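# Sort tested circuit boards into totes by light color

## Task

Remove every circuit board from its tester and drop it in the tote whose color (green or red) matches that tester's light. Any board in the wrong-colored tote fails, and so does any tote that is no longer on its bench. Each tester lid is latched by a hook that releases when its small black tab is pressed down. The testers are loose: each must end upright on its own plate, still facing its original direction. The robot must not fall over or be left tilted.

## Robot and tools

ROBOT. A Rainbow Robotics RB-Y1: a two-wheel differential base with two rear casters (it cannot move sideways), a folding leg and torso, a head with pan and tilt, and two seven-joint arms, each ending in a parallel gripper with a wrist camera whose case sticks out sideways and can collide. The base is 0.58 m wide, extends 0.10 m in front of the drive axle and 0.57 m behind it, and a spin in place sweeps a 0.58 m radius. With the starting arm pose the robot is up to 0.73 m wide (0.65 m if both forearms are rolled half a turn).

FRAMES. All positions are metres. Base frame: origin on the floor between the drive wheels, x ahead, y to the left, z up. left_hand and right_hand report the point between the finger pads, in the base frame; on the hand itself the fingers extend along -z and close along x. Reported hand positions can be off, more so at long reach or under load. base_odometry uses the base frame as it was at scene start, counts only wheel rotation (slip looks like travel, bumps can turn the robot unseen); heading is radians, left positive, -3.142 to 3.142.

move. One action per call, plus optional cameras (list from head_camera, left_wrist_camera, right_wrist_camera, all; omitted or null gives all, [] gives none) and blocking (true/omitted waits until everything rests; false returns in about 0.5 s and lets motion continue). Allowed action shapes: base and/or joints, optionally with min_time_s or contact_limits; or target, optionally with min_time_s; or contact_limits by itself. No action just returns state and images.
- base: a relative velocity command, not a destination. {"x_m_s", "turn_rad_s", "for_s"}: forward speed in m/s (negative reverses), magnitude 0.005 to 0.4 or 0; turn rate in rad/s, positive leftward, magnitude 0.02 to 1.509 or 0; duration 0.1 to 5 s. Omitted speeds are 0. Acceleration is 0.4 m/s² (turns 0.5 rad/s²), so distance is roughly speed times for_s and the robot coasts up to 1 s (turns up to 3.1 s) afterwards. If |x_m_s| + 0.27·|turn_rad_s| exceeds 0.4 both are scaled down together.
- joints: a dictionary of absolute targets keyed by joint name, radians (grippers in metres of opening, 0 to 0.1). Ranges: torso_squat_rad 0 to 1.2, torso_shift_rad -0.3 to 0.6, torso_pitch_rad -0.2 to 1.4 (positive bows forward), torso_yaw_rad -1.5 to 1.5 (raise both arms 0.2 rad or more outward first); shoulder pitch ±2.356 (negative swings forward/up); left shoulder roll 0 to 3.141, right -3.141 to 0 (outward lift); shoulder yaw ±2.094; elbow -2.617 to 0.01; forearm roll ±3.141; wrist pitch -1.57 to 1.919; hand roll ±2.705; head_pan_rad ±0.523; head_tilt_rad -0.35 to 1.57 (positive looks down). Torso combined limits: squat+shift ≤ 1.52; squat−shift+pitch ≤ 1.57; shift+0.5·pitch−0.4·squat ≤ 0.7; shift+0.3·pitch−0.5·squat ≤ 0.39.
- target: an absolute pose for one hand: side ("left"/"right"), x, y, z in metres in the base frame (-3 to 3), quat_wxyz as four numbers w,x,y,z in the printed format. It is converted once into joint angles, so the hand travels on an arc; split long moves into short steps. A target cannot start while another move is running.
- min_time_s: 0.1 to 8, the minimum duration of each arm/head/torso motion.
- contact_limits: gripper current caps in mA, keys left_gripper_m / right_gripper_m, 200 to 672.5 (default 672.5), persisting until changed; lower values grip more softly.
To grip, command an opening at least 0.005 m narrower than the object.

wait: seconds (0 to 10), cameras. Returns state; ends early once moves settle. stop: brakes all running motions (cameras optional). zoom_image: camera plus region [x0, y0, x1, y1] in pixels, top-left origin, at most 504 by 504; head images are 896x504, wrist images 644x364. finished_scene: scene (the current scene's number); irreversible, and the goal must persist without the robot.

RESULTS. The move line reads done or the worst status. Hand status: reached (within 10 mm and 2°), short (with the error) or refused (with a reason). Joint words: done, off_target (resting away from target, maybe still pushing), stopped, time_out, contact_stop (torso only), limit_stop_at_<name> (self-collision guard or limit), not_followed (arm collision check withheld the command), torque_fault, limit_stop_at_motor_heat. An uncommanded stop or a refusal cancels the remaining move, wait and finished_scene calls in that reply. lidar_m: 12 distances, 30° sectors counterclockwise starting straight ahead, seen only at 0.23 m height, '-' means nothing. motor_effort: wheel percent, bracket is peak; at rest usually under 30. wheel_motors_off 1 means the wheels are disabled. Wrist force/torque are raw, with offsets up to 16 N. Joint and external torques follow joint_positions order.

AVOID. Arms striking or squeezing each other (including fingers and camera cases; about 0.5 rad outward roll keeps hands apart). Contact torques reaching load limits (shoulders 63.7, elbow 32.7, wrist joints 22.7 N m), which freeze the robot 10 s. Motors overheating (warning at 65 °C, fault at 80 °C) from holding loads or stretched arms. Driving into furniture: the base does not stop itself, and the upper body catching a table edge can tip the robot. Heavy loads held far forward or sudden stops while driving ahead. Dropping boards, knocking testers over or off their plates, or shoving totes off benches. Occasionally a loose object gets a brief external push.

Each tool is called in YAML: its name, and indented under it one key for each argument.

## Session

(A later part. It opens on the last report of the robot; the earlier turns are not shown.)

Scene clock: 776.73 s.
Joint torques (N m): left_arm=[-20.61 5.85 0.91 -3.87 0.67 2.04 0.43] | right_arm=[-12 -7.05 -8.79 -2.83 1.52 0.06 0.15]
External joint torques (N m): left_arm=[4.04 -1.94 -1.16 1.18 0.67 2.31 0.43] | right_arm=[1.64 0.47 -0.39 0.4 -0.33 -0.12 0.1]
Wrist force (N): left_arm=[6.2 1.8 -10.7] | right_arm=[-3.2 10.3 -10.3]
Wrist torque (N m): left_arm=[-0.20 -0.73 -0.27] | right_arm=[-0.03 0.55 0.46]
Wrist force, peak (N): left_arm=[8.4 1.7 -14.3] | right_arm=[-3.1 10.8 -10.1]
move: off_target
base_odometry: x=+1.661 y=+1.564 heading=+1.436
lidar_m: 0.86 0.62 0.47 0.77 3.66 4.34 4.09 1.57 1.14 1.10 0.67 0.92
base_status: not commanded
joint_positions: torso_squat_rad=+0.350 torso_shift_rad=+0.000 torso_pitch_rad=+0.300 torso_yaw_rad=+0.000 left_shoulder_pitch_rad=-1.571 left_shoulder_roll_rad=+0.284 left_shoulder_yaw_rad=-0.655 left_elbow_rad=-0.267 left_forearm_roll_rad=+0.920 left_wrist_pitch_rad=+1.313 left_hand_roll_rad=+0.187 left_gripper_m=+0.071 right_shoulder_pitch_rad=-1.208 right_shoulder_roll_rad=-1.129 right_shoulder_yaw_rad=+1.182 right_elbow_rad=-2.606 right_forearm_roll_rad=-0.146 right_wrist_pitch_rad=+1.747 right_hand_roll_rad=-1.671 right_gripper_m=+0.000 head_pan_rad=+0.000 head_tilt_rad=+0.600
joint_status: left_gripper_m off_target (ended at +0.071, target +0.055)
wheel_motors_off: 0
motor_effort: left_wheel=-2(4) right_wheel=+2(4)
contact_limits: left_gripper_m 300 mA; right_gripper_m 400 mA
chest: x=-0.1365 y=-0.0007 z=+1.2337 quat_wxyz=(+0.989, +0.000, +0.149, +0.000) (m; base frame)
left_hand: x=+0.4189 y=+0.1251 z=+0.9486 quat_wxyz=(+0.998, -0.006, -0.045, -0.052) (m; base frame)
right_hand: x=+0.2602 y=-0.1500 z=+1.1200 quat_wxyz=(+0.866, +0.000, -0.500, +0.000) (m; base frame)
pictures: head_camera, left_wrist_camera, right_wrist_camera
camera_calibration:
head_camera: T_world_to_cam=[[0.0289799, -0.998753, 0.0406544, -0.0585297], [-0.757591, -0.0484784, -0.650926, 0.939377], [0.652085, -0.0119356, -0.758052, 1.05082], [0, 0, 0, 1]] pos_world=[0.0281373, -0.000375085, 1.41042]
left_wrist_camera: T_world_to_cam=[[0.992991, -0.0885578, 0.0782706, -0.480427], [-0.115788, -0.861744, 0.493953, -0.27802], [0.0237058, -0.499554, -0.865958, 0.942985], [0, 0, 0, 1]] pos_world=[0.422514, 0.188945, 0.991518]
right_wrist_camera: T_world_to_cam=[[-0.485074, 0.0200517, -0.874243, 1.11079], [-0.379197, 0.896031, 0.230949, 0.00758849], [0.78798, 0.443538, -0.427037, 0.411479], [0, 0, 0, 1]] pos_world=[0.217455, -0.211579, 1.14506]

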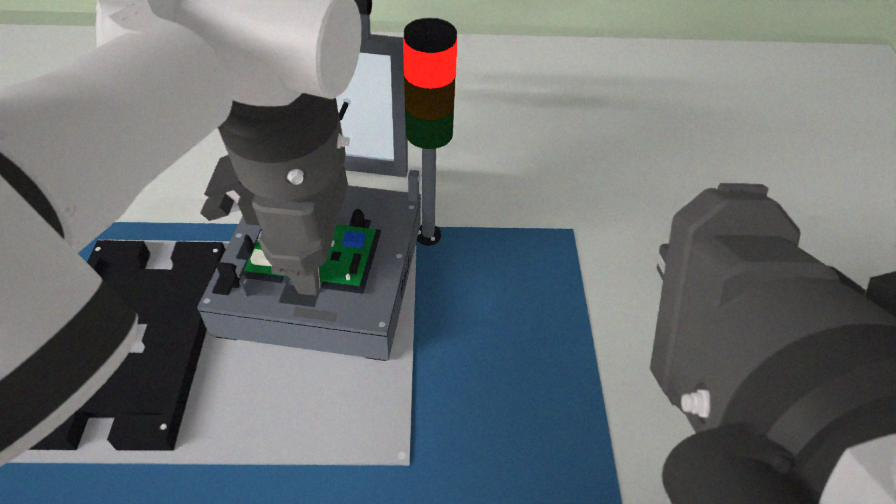

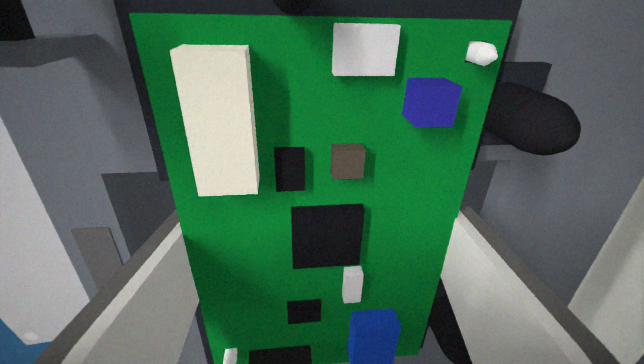

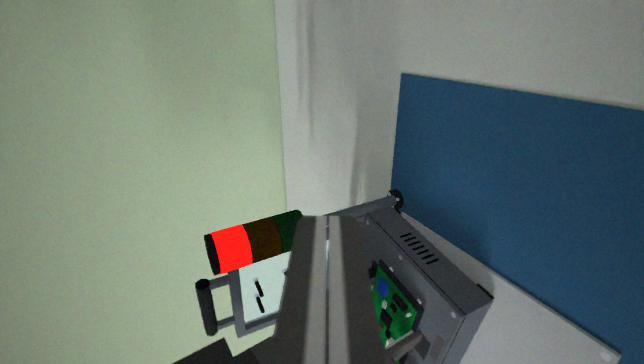

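Gripped at 0.071. Lift straight up.

move:
  target: {"side":"left","x":0.418,"y":0.125,"z":0.985,"quat_wxyz":[0.9986,0,0,-0.0523]}
  min_time_s: 2

move:
  target: {"side":"left","x":0.405,"y":0.13,"z":1.07,"quat_wxyz":[0.9986,0,0,-0.0523]}
  min_time_s: 2

Scene clock: 783.37 s.
Joint torques (N m): left_arm=[-28.87 6.09 4.97 -6.47 2.17 1.74 -0.68] | right_arm=[-12.06 -6.95 -8.84 -2.91 1.61 0.16 0.09]
External joint torques (N m): left_arm=[-3.9 -2.03 2.88 -1.41 2.16 1.93 -0.68] | right_arm=[1.57 0.57 -0.44 0.32 -0.24 -0.02 0.04]
Wrist force (N): left_arm=[4.4 8.0 -22.8] | right_arm=[-3.2 10.6 -10.1]
Wrist torque (N m): left_arm=[-0.05 -0.74 0.18] | right_arm=[-0.06 0.54 0.47]
Wrist force, peak (N): left_arm=[4.4 8.0 -22.8] | right_arm=[-3.3 10.5 -10.4]
move: short
base_odometry: x=+1.661 y=+1.564 heading=+1.436
lidar_m: 0.87 0.62 0.47 0.76 3.66 4.32 4.08 1.58 1.15 1.10 0.68 0.91
base_status: not commanded
joint_positions: torso_squat_rad=+0.350 torso_shift_rad=+0.000 torso_pitch_rad=+0.300 torso_yaw_rad=+0.000 left_shoulder_pitch_rad=-1.637 left_shoulder_roll_rad=+0.305 left_shoulder_yaw_rad=-0.646 left_elbow_rad=-0.267 left_forearm_roll_rad=+0.934 left_wrist_pitch_rad=+1.424 left_hand_roll_rad=+0.185 left_gripper_m=+0.071 right_shoulder_pitch_rad=-1.208 right_shoulder_roll_rad=-1.129 right_shoulder_yaw_rad=+1.182 right_elbow_rad=-2.606 right_forearm_roll_rad=-0.146 right_wrist_pitch_rad=+1.747 right_hand_roll_rad=-1.671 right_gripper_m=+0.000 head_pan_rad=+0.000 head_tilt_rad=+0.600
joint_status: all done
wheel_motors_off: 0
motor_effort: left_wheel=-3(5) right_wheel=+2(4)
contact_limits: left_gripper_m 300 mA; right_gripper_m 400 mA
chest: x=-0.1364 y=-0.0007 z=+1.2336 quat_wxyz=(+0.989, +0.000, +0.150, +0.000) (m; base frame)
left_hand: x=+0.4173 y=+0.1260 z=+0.9843 quat_wxyz=(+0.998, -0.002, -0.024, -0.052) (m; base frame)
left_hand_status: short (checked arc, as near as the solve gets, planned for 2.0 s): 1 mm and 2.8 deg off. The place is met; only the turn is off.
right_hand: x=+0.2603 y=-0.1499 z=+1.1199 quat_wxyz=(+0.866, +0.000, -0.500, +0.000) (m; base frame)
pictures: head_camera, left_wrist_camera, right_wrist_camera
camera_calibration:
head_camera: T_world_to_cam=[[0.0289881, -0.998753, 0.0406478, -0.0584265], [-0.757733, -0.0484777, -0.650762, 0.939305], [0.651921, -0.0119358, -0.758193, 1.05089], [0, 0, 0, 1]] pos_world=[0.0283375, -0.000275088, 1.41042]
left_wrist_camera: T_world_to_cam=[[0.995486, -0.0877657, 0.0361255, -0.441289], [-0.0941751, -0.866156, 0.49082, -0.300341], [-0.0117869, -0.492007, -0.870512, 0.992837], [0, 0, 0, 1]] pos_world=[0.422715, 0.18961, 1.02763]
right_wrist_camera: T_world_to_cam=[[-0.485303, 0.0199658, -0.874118, 1.11063], [-0.379202, 0.896017, 0.230996, 0.0075043], [0.787837, 0.44357, -0.427269, 0.411615], [0, 0, 0, 1]] pos_world=[0.217554, -0.211479, 1.14496]

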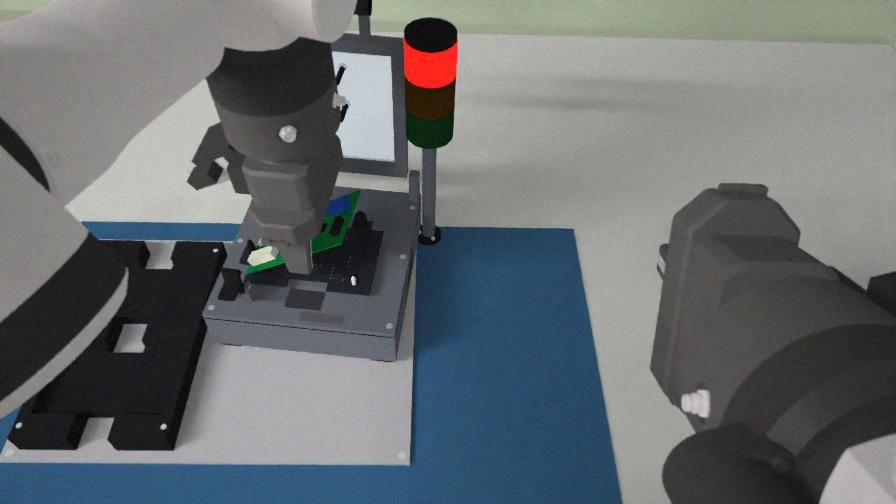

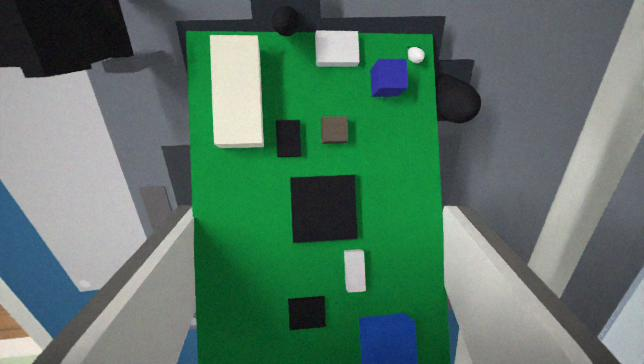

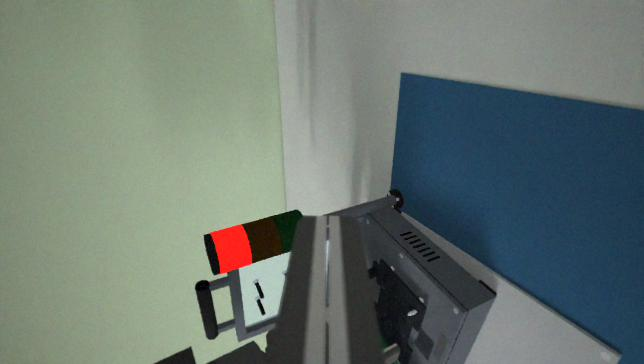

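Scene clock: 785.70 s.
Joint torques (N m): left_arm=[-24.19 9.55 5.37 -5.23 0.44 0.12 0.44] | right_arm=[-12.04 -6.73 -8.89 -2.61 1.63 0.1 0.19]
External joint torques (N m): left_arm=[0.75 1.09 0.98 -0.16 0.42 0.2 0.44] | right_arm=[1.61 0.78 -0.49 0.62 -0.22 -0.08 0.14]
Wrist force (N): left_arm=[-3.3 1.2 -10.2] | right_arm=[-3.2 10.5 -9.9]
Wrist torque (N m): left_arm=[-0.17 -0.59 -0.22] | right_arm=[-0.06 0.55 0.48]
Wrist force, peak (N): left_arm=[4.4 7.9 -22.4] | right_arm=[-3.0 10.7 -10.4]
move: done
base_odometry: x=+1.661 y=+1.564 heading=+1.436
lidar_m: 0.87 0.61 0.46 0.78 3.66 4.33 4.08 1.58 1.15 1.10 0.68 0.91
base_status: not commanded
joint_positions: torso_squat_rad=+0.350 torso_shift_rad=+0.000 torso_pitch_rad=+0.300 torso_yaw_rad=+0.000 left_shoulder_pitch_rad=-1.657 left_shoulder_roll_rad=+0.450 left_shoulder_yaw_rad=-0.614 left_elbow_rad=-0.600 left_forearm_roll_rad=+0.971 left_wrist_pitch_rad=+1.738 left_hand_roll_rad=+0.321 left_gripper_m=+0.055 right_shoulder_pitch_rad=-1.208 right_shoulder_roll_rad=-1.129 right_shoulder_yaw_rad=+1.182 right_elbow_rad=-2.606 right_forearm_roll_rad=-0.146 right_wrist_pitch_rad=+1.747 right_hand_roll_rad=-1.671 right_gripper_m=+0.000 head_pan_rad=+0.000 head_tilt_rad=+0.600
joint_status: all done
wheel_motors_off: 0
on_its_own: left_gripper_m moved -0.016 to your old target +0.055
motor_effort: left_wheel=-3(5) right_wheel=+2(4)
contact_limits: left_gripper_m 300 mA; right_gripper_m 400 mA
chest: x=-0.1366 y=-0.0007 z=+1.2337 quat_wxyz=(+0.989, +0.000, +0.149, +0.000) (m; base frame)
left_hand: x=+0.4046 y=+0.1300 z=+1.0701 quat_wxyz=(+0.999, +0.001, +0.003, -0.053) (m; base frame)
left_hand_status: reached (checked arc, planned for 2.0 s): 0 mm and 0.3 deg off.
right_hand: x=+0.2601 y=-0.1499 z=+1.1201 quat_wxyz=(+0.866, +0.000, -0.500, +0.000) (m; base frame)
pictures: head_camera, left_wrist_camera, right_wrist_camera
camera_calibration:
head_camera: T_world_to_cam=[[0.0289723, -0.998753, 0.0406569, -0.0585302], [-0.7575, -0.0484759, -0.651033, 0.93945], [0.652192, -0.0119357, -0.75796, 1.05075], [0, 0, 0, 1]] pos_world=[0.0280372, -0.000375094, 1.41042]
left_wrist_camera: T_world_to_cam=[[0.995805, -0.0896762, -0.018175, -0.373146], [-0.0694778, -0.870327, 0.487549, -0.346263], [-0.0595397, -0.484242, -0.872906, 1.09015], [0, 0, 0, 1]] pos_world=[0.412431, 0.19307, 1.11363]
right_wrist_camera: T_world_to_cam=[[-0.484951, 0.0199692, -0.874313, 1.11086], [-0.379211, 0.896063, 0.230802, 0.00761663], [0.788049, 0.443477, -0.426975, 0.411456], [0, 0, 0, 1]] pos_world=[0.217355, -0.211479, 1.14516]

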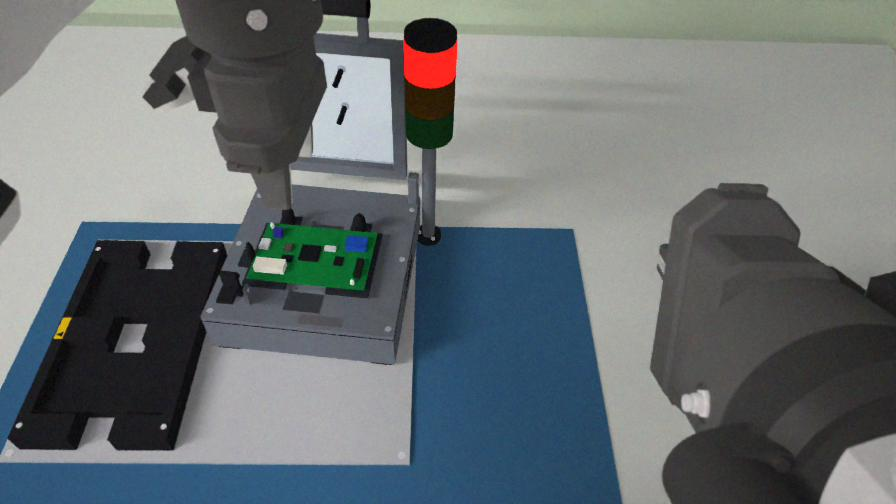

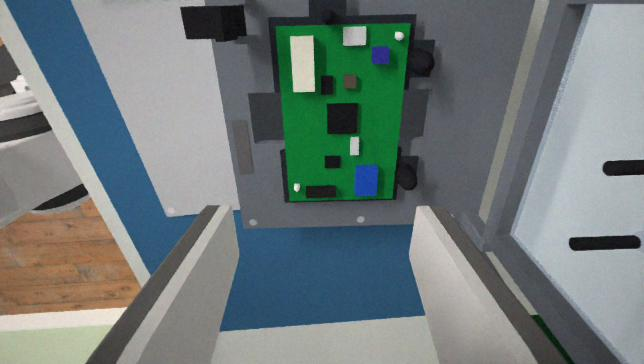

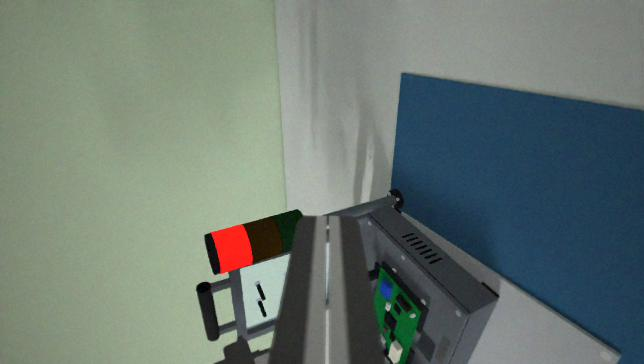

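move:
  contact_limits: {"left_gripper_m":672.5}
  joints: {"left_gripper_m":0.09}
  cameras: []

move:
  target: {"side":"left","x":0.418,"y":0.125,"z":0.965,"quat_wxyz":[0.9986,0,0,-0.0523]}
  min_time_s: 2

zoom_image:
  camera: "head_camera"
  region: [150, 100, 450, 400]

Scene clock: 798.57 s.
Joint torques (N m): left_arm=[-23.95 9.28 5.5 -5.28 0.32 0.15 0.39] | right_arm=[-11.68 -7.01 -8.91 -2.96 1.5 0.06 0.14]
External joint torques (N m): left_arm=[0.98 0.83 1.11 -0.21 0.31 0.23 0.39] | right_arm=[1.96 0.5 -0.51 0.27 -0.35 -0.12 0.09]
Wrist force (N): left_arm=[-3.4 1.4 -10.3] | right_arm=[-3.0 10.6 -10.1]
Wrist torque (N m): left_arm=[-0.19 -0.60 -0.21] | right_arm=[-0.07 0.58 0.49]
Wrist force, peak (N): left_arm=[-3.4 1.4 -10.5] | right_arm=[-3.2 10.8 -10.2]
move: done
base_odometry: x=+1.661 y=+1.564 heading=+1.436
lidar_m: 0.86 0.62 0.47 0.78 3.66 4.33 4.07 1.58 1.15 1.10 0.69 0.91
base_status: not commanded
joint_positions: torso_squat_rad=+0.350 torso_shift_rad=+0.000 torso_pitch_rad=+0.300 torso_yaw_rad=+0.000 left_shoulder_pitch_rad=-1.657 left_shoulder_roll_rad=+0.450 left_shoulder_yaw_rad=-0.614 left_elbow_rad=-0.600 left_forearm_roll_rad=+0.971 left_wrist_pitch_rad=+1.738 left_hand_roll_rad=+0.321 left_gripper_m=+0.090 right_shoulder_pitch_rad=-1.208 right_shoulder_roll_rad=-1.129 right_shoulder_yaw_rad=+1.182 right_elbow_rad=-2.606 right_forearm_roll_rad=-0.146 right_wrist_pitch_rad=+1.747 right_hand_roll_rad=-1.671 right_gripper_m=+0.000 head_pan_rad=+0.000 head_tilt_rad=+0.600
joint_status: all done
wheel_motors_off: 0
motor_effort: left_wheel=-4(4) right_wheel=+2(3)
contact_limits: left_gripper_m 672.5 mA; right_gripper_m 400 mA
chest: x=-0.1366 y=-0.0007 z=+1.2337 quat_wxyz=(+0.989, +0.000, +0.149, +0.000) (m; base frame)
left_hand: x=+0.4046 y=+0.1300 z=+1.0701 quat_wxyz=(+0.999, +0.001, +0.003, -0.053) (m; base frame)
right_hand: x=+0.2601 y=-0.1499 z=+1.1201 quat_wxyz=(+0.866, +0.000, -0.500, +0.000) (m; base frame)
pictures: none
No camera images: "cameras" was empty.

Scene clock: 800.90 s.
Joint torques (N m): left_arm=[-22.67 6.07 0.81 -3.83 0.02 -0.54 -0.23] | right_arm=[-11.75 -6.76 -8.83 -2.83 1.54 0.07 0.17]
External joint torques (N m): left_arm=[2.14 -1.88 -1.26 1.29 0.02 -0.31 -0.23] | right_arm=[1.89 0.76 -0.43 0.4 -0.31 -0.11 0.12]
Wrist force (N): left_arm=[-3.4 1.5 -10.0] | right_arm=[-3.1 10.6 -10.0]
Wrist torque (N m): left_arm=[-0.19 -0.61 -0.22] | right_arm=[-0.05 0.56 0.47]
Wrist force, peak (N): left_arm=[-3.7 2.0 -10.5] | right_arm=[-3.3 10.8 -10.3]
move: short
base_odometry: x=+1.661 y=+1.564 heading=+1.436
lidar_m: 0.86 0.61 0.47 0.77 3.66 4.34 4.09 1.57 1.15 1.10 0.69 0.91
base_status: not commanded
joint_positions: torso_squat_rad=+0.350 torso_shift_rad=+0.000 torso_pitch_rad=+0.300 torso_yaw_rad=+0.000 left_shoulder_pitch_rad=-1.601 left_shoulder_roll_rad=+0.292 left_shoulder_yaw_rad=-0.641 left_elbow_rad=-0.267 left_forearm_roll_rad=+0.918 left_wrist_pitch_rad=+1.369 left_hand_roll_rad=+0.186 left_gripper_m=+0.090 right_shoulder_pitch_rad=-1.208 right_shoulder_roll_rad=-1.129 right_shoulder_yaw_rad=+1.182 right_elbow_rad=-2.606 right_forearm_roll_rad=-0.146 right_wrist_pitch_rad=+1.747 right_hand_roll_rad=-1.671 right_gripper_m=+0.000 head_pan_rad=+0.000 head_tilt_rad=+0.600
joint_status: all done
wheel_motors_off: 0
motor_effort: left_wheel=-2(5) right_wheel=+0(3)
contact_limits: left_gripper_m 672.5 mA; right_gripper_m 400 mA
chest: x=-0.1366 y=-0.0007 z=+1.2337 quat_wxyz=(+0.989, +0.000, +0.149, +0.000) (m; base frame)
left_hand: x=+0.4175 y=+0.1251 z=+0.9654 quat_wxyz=(+0.998, -0.004, -0.034, -0.052) (m; base frame)
left_hand_status: short (checked arc, as near as the solve gets, planned for 2.0 s): 1 mm and 3.9 deg off. The place is met; only the turn is off.
right_hand: x=+0.2601 y=-0.1499 z=+1.1201 quat_wxyz=(+0.866, +0.000, -0.500, +0.000) (m; base frame)
pictures: head_camera, left_wrist_camera, right_wrist_camera
camera_calibration:
head_camera: T_world_to_cam=[[0.0289723, -0.998753, 0.0406569, -0.0585302], [-0.7575, -0.0484759, -0.651033, 0.93945], [0.652192, -0.0119357, -0.75796, 1.05075], [0, 0, 0, 1]] pos_world=[0.0280372, -0.000375094, 1.41042]
left_wrist_camera: T_world_to_cam=[[0.994531, -0.088581, 0.0553325, -0.458913], [-0.104362, -0.863705, 0.493074, -0.290062], [0.00411395, -0.496152, -0.868226, 0.967551], [0, 0, 0, 1]] pos_world=[0.422152, 0.188873, 1.00847]
right_wrist_camera: T_world_to_cam=[[-0.484951, 0.0199692, -0.874313, 1.11086], [-0.379211, 0.896063, 0.230802, 0.00761663], [0.788049, 0.443477, -0.426975, 0.411456], [0, 0, 0, 1]] pos_world=[0.217355, -0.211479, 1.14516]

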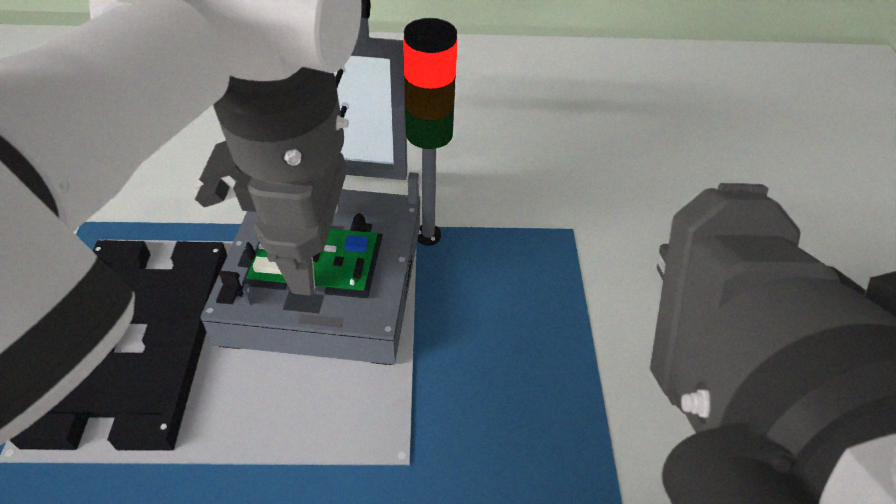

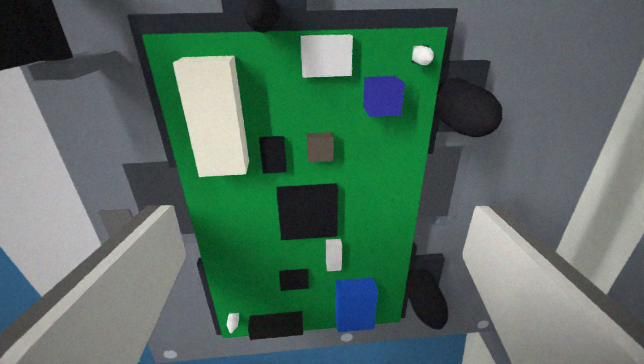

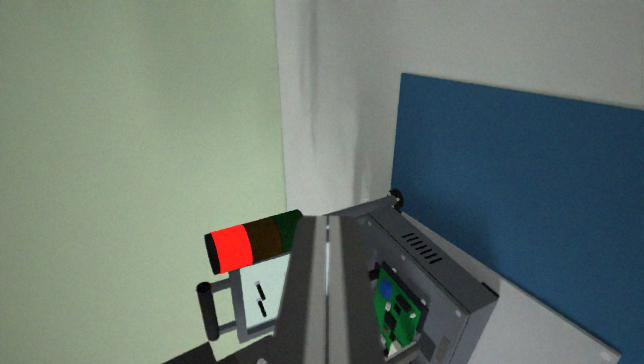

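Scaled by 1.680 from the camera's 896x504 image, which has a finer 1280x720 frame.

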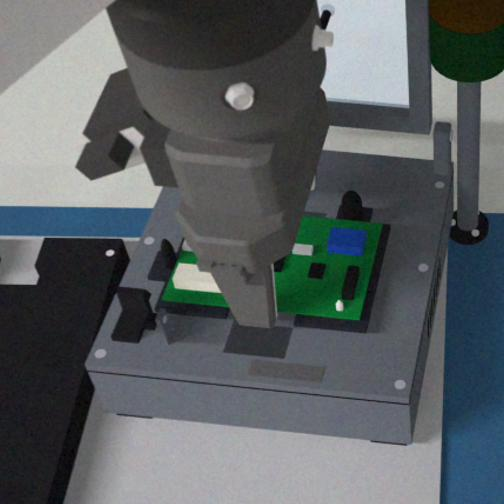

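move:
  target: {"side":"left","x":0.411,"y":0.123,"z":0.958,"quat_wxyz":[0.9986,0,0,-0.0523]}
  min_time_s: 1.5
  cameras: []

move:
  target: {"side":"left","x":0.411,"y":0.123,"z":0.944,"quat_wxyz":[0.9986,0,0,-0.0523]}
  min_time_s: 1.5
  cameras: ["left_wrist_camera"]

move:
  joints: {"left_gripper_m":0.05}

Scene clock: 808.97 s.
Joint torques (N m): left_arm=[-22.12 6.02 0.53 -3.82 0.06 0.18 0.47] | right_arm=[-11.71 -6.82 -9.13 -2.87 1.63 0.12 0.25]
External joint torques (N m): left_arm=[2.57 -1.81 -1.52 1.27 0.05 0.37 0.47] | right_arm=[1.93 0.7 -0.73 0.36 -0.22 -0.07 0.2]
Wrist force (N): left_arm=[-3.3 1.5 -10.2] | right_arm=[-3.1 10.5 -9.8]
Wrist torque (N m): left_arm=[-0.20 -0.61 -0.22] | right_arm=[-0.04 0.56 0.48]
Wrist force, peak (N): left_arm=[-3.5 1.7 -10.4] | right_arm=[-3.3 10.8 -10.1]
move: short
base_odometry: x=+1.661 y=+1.564 heading=+1.436
lidar_m: 0.86 0.62 0.47 0.77 3.65 4.34 4.08 1.57 1.15 1.10 0.68 0.91
base_status: not commanded
joint_positions: torso_squat_rad=+0.350 torso_shift_rad=+0.000 torso_pitch_rad=+0.300 torso_yaw_rad=+0.000 left_shoulder_pitch_rad=-1.591 left_shoulder_roll_rad=+0.283 left_shoulder_yaw_rad=-0.644 left_elbow_rad=-0.267 left_forearm_roll_rad=+0.918 left_wrist_pitch_rad=+1.378 left_hand_roll_rad=+0.191 left_gripper_m=+0.090 right_shoulder_pitch_rad=-1.208 right_shoulder_roll_rad=-1.129 right_shoulder_yaw_rad=+1.182 right_elbow_rad=-2.606 right_forearm_roll_rad=-0.146 right_wrist_pitch_rad=+1.747 right_hand_roll_rad=-1.671 right_gripper_m=+0.000 head_pan_rad=+0.000 head_tilt_rad=+0.600
joint_status: all done
wheel_motors_off: 0
motor_effort: left_wheel=-4(4) right_wheel=+3(4)
contact_limits: left_gripper_m 672.5 mA; right_gripper_m 400 mA
chest: x=-0.1366 y=-0.0007 z=+1.2337 quat_wxyz=(+0.989, +0.000, +0.149, +0.000) (m; base frame)
left_hand: x=+0.4107 y=+0.1231 z=+0.9585 quat_wxyz=(+0.998, -0.003, -0.023, -0.052) (m; base frame)
left_hand_status: short (checked arc, as near as the solve gets, planned for 1.5 s): 1 mm and 2.7 deg off. The place is met; only the turn is off.
right_hand: x=+0.2601 y=-0.1499 z=+1.1201 quat_wxyz=(+0.866, +0.000, -0.500, +0.000) (m; base frame)
pictures: none
No camera images: "cameras" was empty.

Scene clock: 810.80 s.
Joint torques (N m): left_arm=[-22.04 5.89 0.66 -3.77 0.06 -0.54 0.45] | right_arm=[-11.91 -6.75 -9.15 -2.84 1.61 0 0.13]
External joint torques (N m): left_arm=[2.51 -1.8 -1.38 1.31 0.06 -0.33 0.45] | right_arm=[1.73 0.77 -0.75 0.39 -0.25 -0.18 0.08]
Wrist force (N): left_arm=[-3.7 1.4 -10.2] | right_arm=[-3.0 10.3 -10.0]
Wrist torque (N m): left_arm=[-0.19 -0.65 -0.22] | right_arm=[-0.04 0.56 0.48]
Wrist force, peak (N): left_arm=[-3.6 1.5 -10.5] | right_arm=[-3.1 10.9 -10.1]
move: short
base_odometry: x=+1.661 y=+1.564 heading=+1.436
lidar_m: 0.86 0.62 0.48 0.77 3.66 4.34 4.08 1.57 1.15 1.10 0.68 0.91
base_status: not commanded
joint_positions: torso_squat_rad=+0.350 torso_shift_rad=+0.000 torso_pitch_rad=+0.300 torso_yaw_rad=+0.000 left_shoulder_pitch_rad=-1.565 left_shoulder_roll_rad=+0.275 left_shoulder_yaw_rad=-0.647 left_elbow_rad=-0.267 left_forearm_roll_rad=+0.912 left_wrist_pitch_rad=+1.336 left_hand_roll_rad=+0.192 left_gripper_m=+0.090 right_shoulder_pitch_rad=-1.208 right_shoulder_roll_rad=-1.129 right_shoulder_yaw_rad=+1.182 right_elbow_rad=-2.606 right_forearm_roll_rad=-0.146 right_wrist_pitch_rad=+1.747 right_hand_roll_rad=-1.671 right_gripper_m=+0.000 head_pan_rad=+0.000 head_tilt_rad=+0.600
joint_status: all done
wheel_motors_off: 0
motor_effort: left_wheel=-4(5) right_wheel=+1(3)
contact_limits: left_gripper_m 672.5 mA; right_gripper_m 400 mA
chest: x=-0.1366 y=-0.0007 z=+1.2337 quat_wxyz=(+0.989, +0.000, +0.149, +0.000) (m; base frame)
left_hand: x=+0.4106 y=+0.1232 z=+0.9445 quat_wxyz=(+0.998, -0.004, -0.031, -0.052) (m; base frame)
left_hand_status: short (checked arc, as near as the solve gets, planned for 1.5 s): 1 mm and 3.5 deg off. The place is met; only the turn is off.
right_hand: x=+0.2601 y=-0.1499 z=+1.1201 quat_wxyz=(+0.866, +0.000, -0.500, +0.000) (m; base frame)
pictures: left_wrist_camera
camera_calibration:
left_wrist_camera: T_world_to_cam=[[0.994845, -0.0887962, 0.048981, -0.445142], [-0.101399, -0.864075, 0.493044, -0.283299], [-0.00145718, -0.495469, -0.868624, 0.951011], [0, 0, 0, 1]] pos_world=[0.415507, 0.186879, 0.987554]

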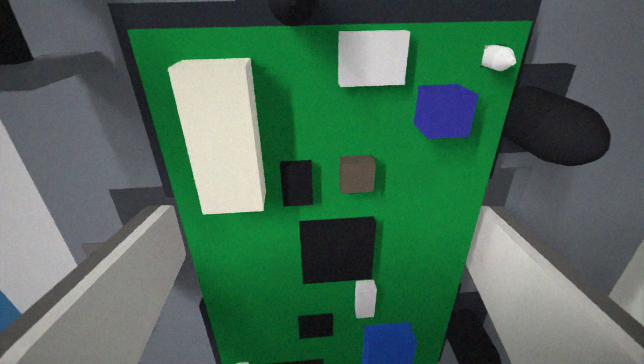

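Scene clock: 811.73 s.
Joint torques (N m): left_arm=[-18.91 4.87 0.76 -3.23 1.08 3.98 0.15] | right_arm=[-11.95 -6.57 -9.02 -2.84 1.62 0.08 0.2]
External joint torques (N m): left_arm=[5.64 -2.82 -1.29 1.85 1.08 4.2 0.15] | right_arm=[1.69 0.95 -0.62 0.39 -0.24 -0.1 0.15]
Wrist force (N): left_arm=[15.2 2.5 -15.0] | right_arm=[-3.3 10.2 -10.2]
Wrist torque (N m): left_arm=[-0.17 -0.90 0.09] | right_arm=[-0.02 0.53 0.47]
Wrist force, peak (N): left_arm=[17.2 2.6 -17.1] | right_arm=[-3.5 10.8 -10.5]
move: off_target
base_odometry: x=+1.661 y=+1.564 heading=+1.436
lidar_m: 0.86 0.62 0.47 0.78 3.66 4.34 4.08 1.57 1.16 1.10 0.67 0.91
base_status: not commanded
joint_positions: torso_squat_rad=+0.350 torso_shift_rad=+0.000 torso_pitch_rad=+0.300 torso_yaw_rad=+0.000 left_shoulder_pitch_rad=-1.566 left_shoulder_roll_rad=+0.275 left_shoulder_yaw_rad=-0.647 left_elbow_rad=-0.267 left_forearm_roll_rad=+0.912 left_wrist_pitch_rad=+1.335 left_hand_roll_rad=+0.192 left_gripper_m=+0.070 right_shoulder_pitch_rad=-1.208 right_shoulder_roll_rad=-1.129 right_shoulder_yaw_rad=+1.182 right_elbow_rad=-2.606 right_forearm_roll_rad=-0.146 right_wrist_pitch_rad=+1.747 right_hand_roll_rad=-1.671 right_gripper_m=+0.000 head_pan_rad=+0.000 head_tilt_rad=+0.600
joint_status: left_gripper_m off_target (ended at +0.070, target +0.050)
wheel_motors_off: 0
motor_effort: left_wheel=-5(7) right_wheel=+2(3)
contact_limits: left_gripper_m 672.5 mA; right_gripper_m 400 mA
chest: x=-0.1364 y=-0.0007 z=+1.2337 quat_wxyz=(+0.989, +0.000, +0.150, +0.000) (m; base frame)
left_hand: x=+0.4113 y=+0.1230 z=+0.9448 quat_wxyz=(+0.998, -0.004, -0.031, -0.052) (m; base frame)
right_hand: x=+0.2603 y=-0.1499 z=+1.1199 quat_wxyz=(+0.866, +0.000, -0.500, +0.000) (m; base frame)
pictures: head_camera, left_wrist_camera, right_wrist_camera
camera_calibration:
head_camera: T_world_to_cam=[[0.0289853, -0.998753, 0.0406499, -0.0585265], [-0.757683, -0.0484779, -0.65082, 0.939305], [0.651979, -0.0119356, -0.758143, 1.05088], [0, 0, 0, 1]] pos_world=[0.0282375, -0.000375087, 1.41042]
left_wrist_camera: T_world_to_cam=[[0.994742, -0.0889793, 0.0507033, -0.447409], [-0.102412, -0.863947, 0.493059, -0.283178], [-0.000067085, -0.495659, -0.868517, 0.950527], [0, 0, 0, 1]] pos_world=[0.41612, 0.186677, 0.987858]
right_wrist_camera: T_world_to_cam=[[-0.485179, 0.0199913, -0.874186, 1.11078], [-0.379139, 0.896064, 0.230916, 0.00765859], [0.787944, 0.443474, -0.427172, 0.411548], [0, 0, 0, 1]] pos_world=[0.217554, -0.211579, 1.14506]

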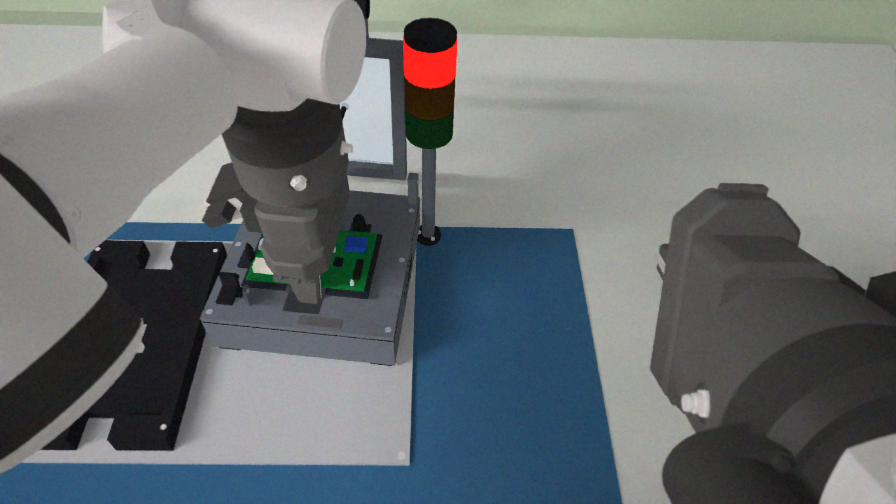

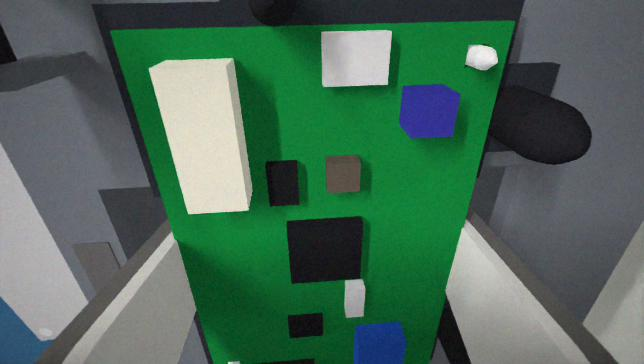

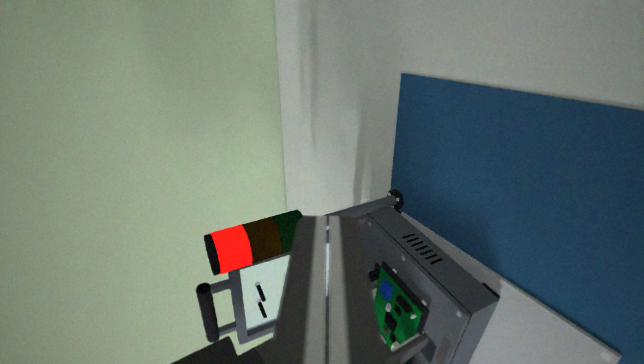

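move:
  target: {"side":"left","x":0.4115,"y":0.123,"z":0.96,"quat_wxyz":[0.998,-0.004,-0.031,-0.052]}
  min_time_s: 1.5

move:
  target: {"side":"left","x":0.4115,"y":0.123,"z":0.985,"quat_wxyz":[0.998,-0.004,-0.031,-0.052]}
  min_time_s: 1.5

Scene clock: 819.17 s.
Joint torques (N m): left_arm=[-24.64 9.98 3.28 -4.62 0.29 2.65 -0.08] | right_arm=[-11.91 -6.81 -8.75 -2.82 1.54 0.08 0.15]
External joint torques (N m): left_arm=[0.06 2.15 1.1 0.49 0.28 2.86 -0.08] | right_arm=[1.73 0.7 -0.35 0.41 -0.31 -0.1 0.1]
Wrist force (N): left_arm=[5.4 -2.2 -19.2] | right_arm=[-3.2 10.7 -10.2]
Wrist torque (N m): left_arm=[0.04 -1.02 0.20] | right_arm=[-0.08 0.55 0.48]
Wrist force, peak (N): left_arm=[14.7 1.0 -21.9] | right_arm=[-3.2 10.7 -10.3]
move: done
base_odometry: x=+1.661 y=+1.564 heading=+1.436
lidar_m: 0.87 0.62 0.46 0.77 3.66 4.34 4.08 1.57 1.15 1.10 0.68 0.92
base_status: not commanded
joint_positions: torso_squat_rad=+0.350 torso_shift_rad=+0.000 torso_pitch_rad=+0.300 torso_yaw_rad=+0.000 left_shoulder_pitch_rad=-1.586 left_shoulder_roll_rad=+0.287 left_shoulder_yaw_rad=-0.645 left_elbow_rad=-0.284 left_forearm_roll_rad=+0.916 left_wrist_pitch_rad=+1.379 left_hand_roll_rad=+0.199 left_gripper_m=+0.070 right_shoulder_pitch_rad=-1.208 right_shoulder_roll_rad=-1.129 right_shoulder_yaw_rad=+1.182 right_elbow_rad=-2.606 right_forearm_roll_rad=-0.146 right_wrist_pitch_rad=+1.747 right_hand_roll_rad=-1.671 right_gripper_m=+0.000 head_pan_rad=+0.000 head_tilt_rad=+0.600
joint_status: all done
wheel_motors_off: 0
motor_effort: left_wheel=-5(6) right_wheel=+1(2)
contact_limits: left_gripper_m 672.5 mA; right_gripper_m 400 mA
chest: x=-0.1363 y=-0.0007 z=+1.2337 quat_wxyz=(+0.989, +0.000, +0.150, +0.000) (m; base frame)
left_hand: x=+0.4122 y=+0.1225 z=+0.9591 quat_wxyz=(+0.998, -0.003, -0.026, -0.052) (m; base frame)
left_hand_status: reached (checked arc, planned for 1.5 s): 1 mm and 0.6 deg off.
right_hand: x=+0.2603 y=-0.1499 z=+1.1199 quat_wxyz=(+0.866, +0.000, -0.500, +0.000) (m; base frame)
pictures: head_camera, left_wrist_camera, right_wrist_camera
camera_calibration:
head_camera: T_world_to_cam=[[0.0289262, -0.998752, 0.0407217, -0.0586291], [-0.757778, -0.0484781, -0.650709, 0.939227], [0.651871, -0.0120355, -0.758234, 1.05095], [0, 0, 0, 1]] pos_world=[0.0283377, -0.000375251, 1.41042]
left_wrist_camera: T_world_to_cam=[[0.995219, -0.0892103, 0.0397545, -0.438793], [-0.0972026, -0.865057, 0.492166, -0.291749], [-0.00951638, -0.493678, -0.869593, 0.967468], [0, 0, 0, 1]] pos_world=[0.417543, 0.186093, 1.00234]
right_wrist_camera: T_world_to_cam=[[-0.485281, 0.0200308, -0.874129, 1.11066], [-0.379078, 0.896073, 0.230982, 0.0075945], [0.78791, 0.443454, -0.427254, 0.411603], [0, 0, 0, 1]] pos_world=[0.217554, -0.21158, 1.14496]

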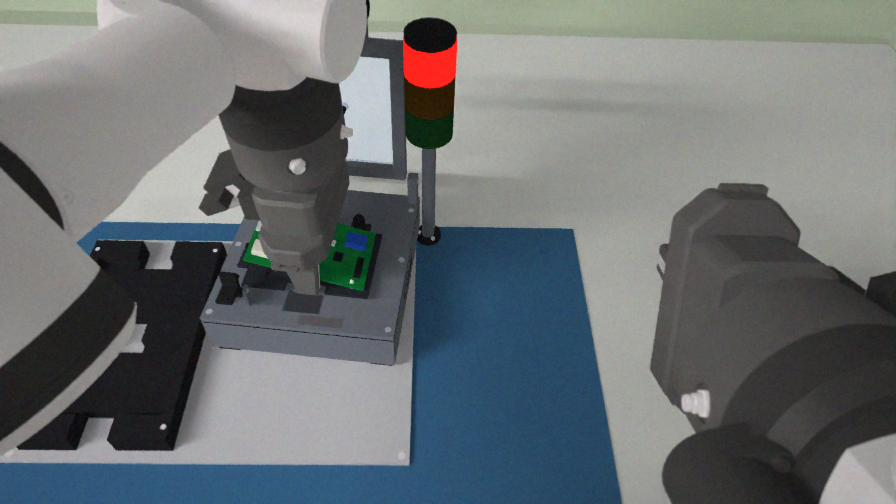

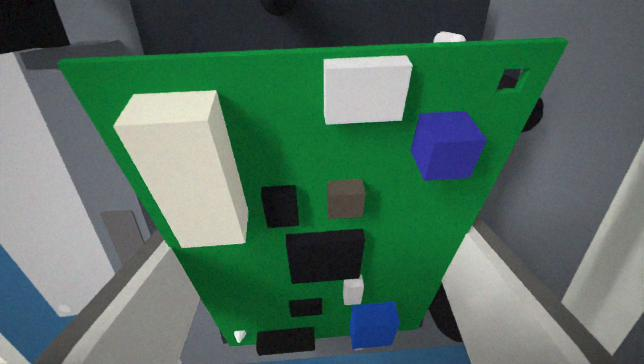

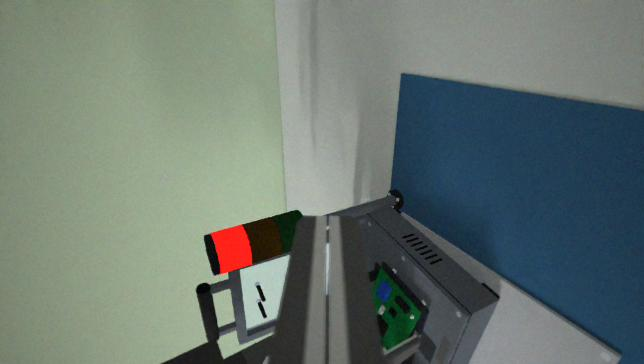

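Scene clock: 821.00 s.
Joint torques (N m): left_arm=[-22.34 8.77 4.22 -5.6 0.09 0.03 0.34] | right_arm=[-12.08 -6.97 -8.89 -2.77 1.57 0.13 0.14]
External joint torques (N m): left_arm=[2.25 0.88 0.2 -0.33 0.1 0.22 0.34] | right_arm=[1.56 0.55 -0.49 0.45 -0.29 -0.05 0.09]
Wrist force (N): left_arm=[-4.0 1.0 -10.8] | right_arm=[-3.3 10.4 -10.0]
Wrist torque (N m): left_arm=[-0.11 -0.66 -0.22] | right_arm=[-0.06 0.53 0.47]
Wrist force, peak (N): left_arm=[11.9 -16.9 -22.3] | right_arm=[-3.1 10.8 -10.2]
move: done
base_odometry: x=+1.661 y=+1.564 heading=+1.436
lidar_m: 0.87 0.62 0.47 0.77 3.66 4.33 4.09 1.57 1.15 1.10 0.68 0.91
base_status: not commanded
joint_positions: torso_squat_rad=+0.350 torso_shift_rad=+0.000 torso_pitch_rad=+0.300 torso_yaw_rad=+0.000 left_shoulder_pitch_rad=-1.530 left_shoulder_roll_rad=+0.379 left_shoulder_yaw_rad=-0.644 left_elbow_rad=-0.548 left_forearm_roll_rad=+0.916 left_wrist_pitch_rad=+1.507 left_hand_roll_rad=+0.308 left_gripper_m=+0.070 right_shoulder_pitch_rad=-1.208 right_shoulder_roll_rad=-1.129 right_shoulder_yaw_rad=+1.182 right_elbow_rad=-2.606 right_forearm_roll_rad=-0.146 right_wrist_pitch_rad=+1.747 right_hand_roll_rad=-1.671 right_gripper_m=+0.000 head_pan_rad=+0.000 head_tilt_rad=+0.600
joint_status: all done
wheel_motors_off: 0
motor_effort: left_wheel=-4(7) right_wheel=+1(3)
contact_limits: left_gripper_m 672.5 mA; right_gripper_m 400 mA
chest: x=-0.1366 y=-0.0007 z=+1.2337 quat_wxyz=(+0.989, +0.000, +0.149, +0.000) (m; base frame)
left_hand: x=+0.4111 y=+0.1229 z=+0.9853 quat_wxyz=(+0.998, -0.003, -0.027, -0.052) (m; base frame)
left_hand_status: reached (checked arc, planned for 1.5 s): 0 mm and 0.5 deg off.
right_hand: x=+0.2601 y=-0.1500 z=+1.1200 quat_wxyz=(+0.866, +0.000, -0.500, +0.000) (m; base frame)
pictures: head_camera, left_wrist_camera, right_wrist_camera
camera_calibration:
head_camera: T_world_to_cam=[[0.0289037, -0.998758, 0.0405899, -0.058437], [-0.757595, -0.0483786, -0.65093, 0.939382], [0.652085, -0.0119364, -0.758052, 1.05082], [0, 0, 0, 1]] pos_world=[0.0281375, -0.00037545, 1.41042]
left_wrist_camera: T_world_to_cam=[[0.995169, -0.089159, 0.041102, -0.439984], [-0.0978236, -0.865018, 0.492113, -0.30406], [-0.00832231, -0.493756, -0.869561, 0.989837], [0, 0, 0, 1]] pos_world=[0.416352, 0.186492, 1.02844]
right_wrist_camera: T_world_to_cam=[[-0.485003, 0.0200912, -0.874282, 1.11078], [-0.379145, 0.896061, 0.23092, 0.00757824], [0.788049, 0.443477, -0.426975, 0.411458], [0, 0, 0, 1]] pos_world=[0.217355, -0.211579, 1.14506]

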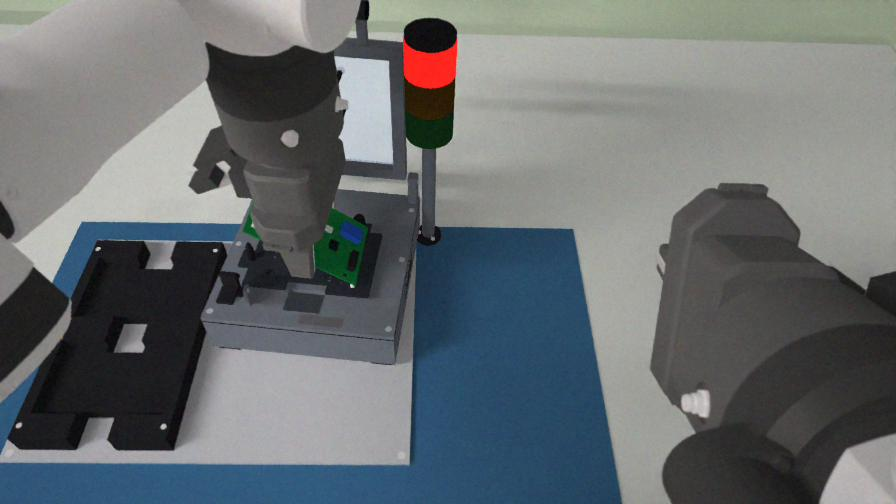

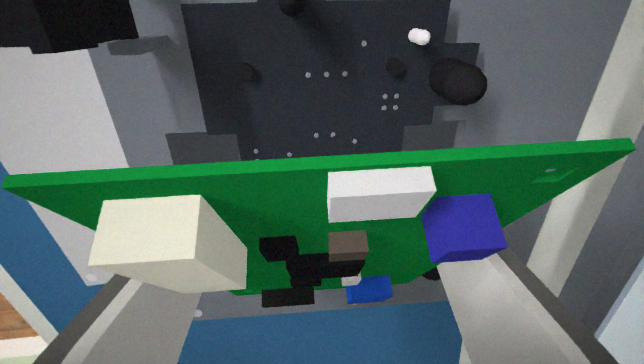

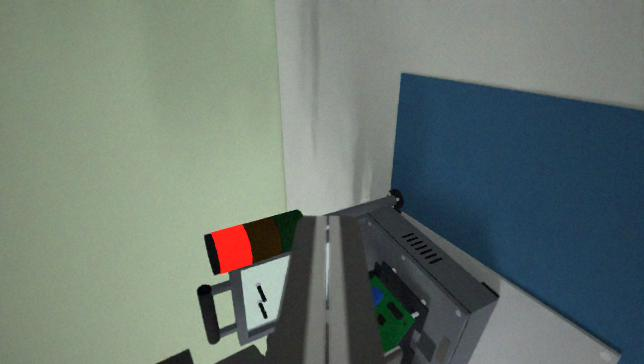

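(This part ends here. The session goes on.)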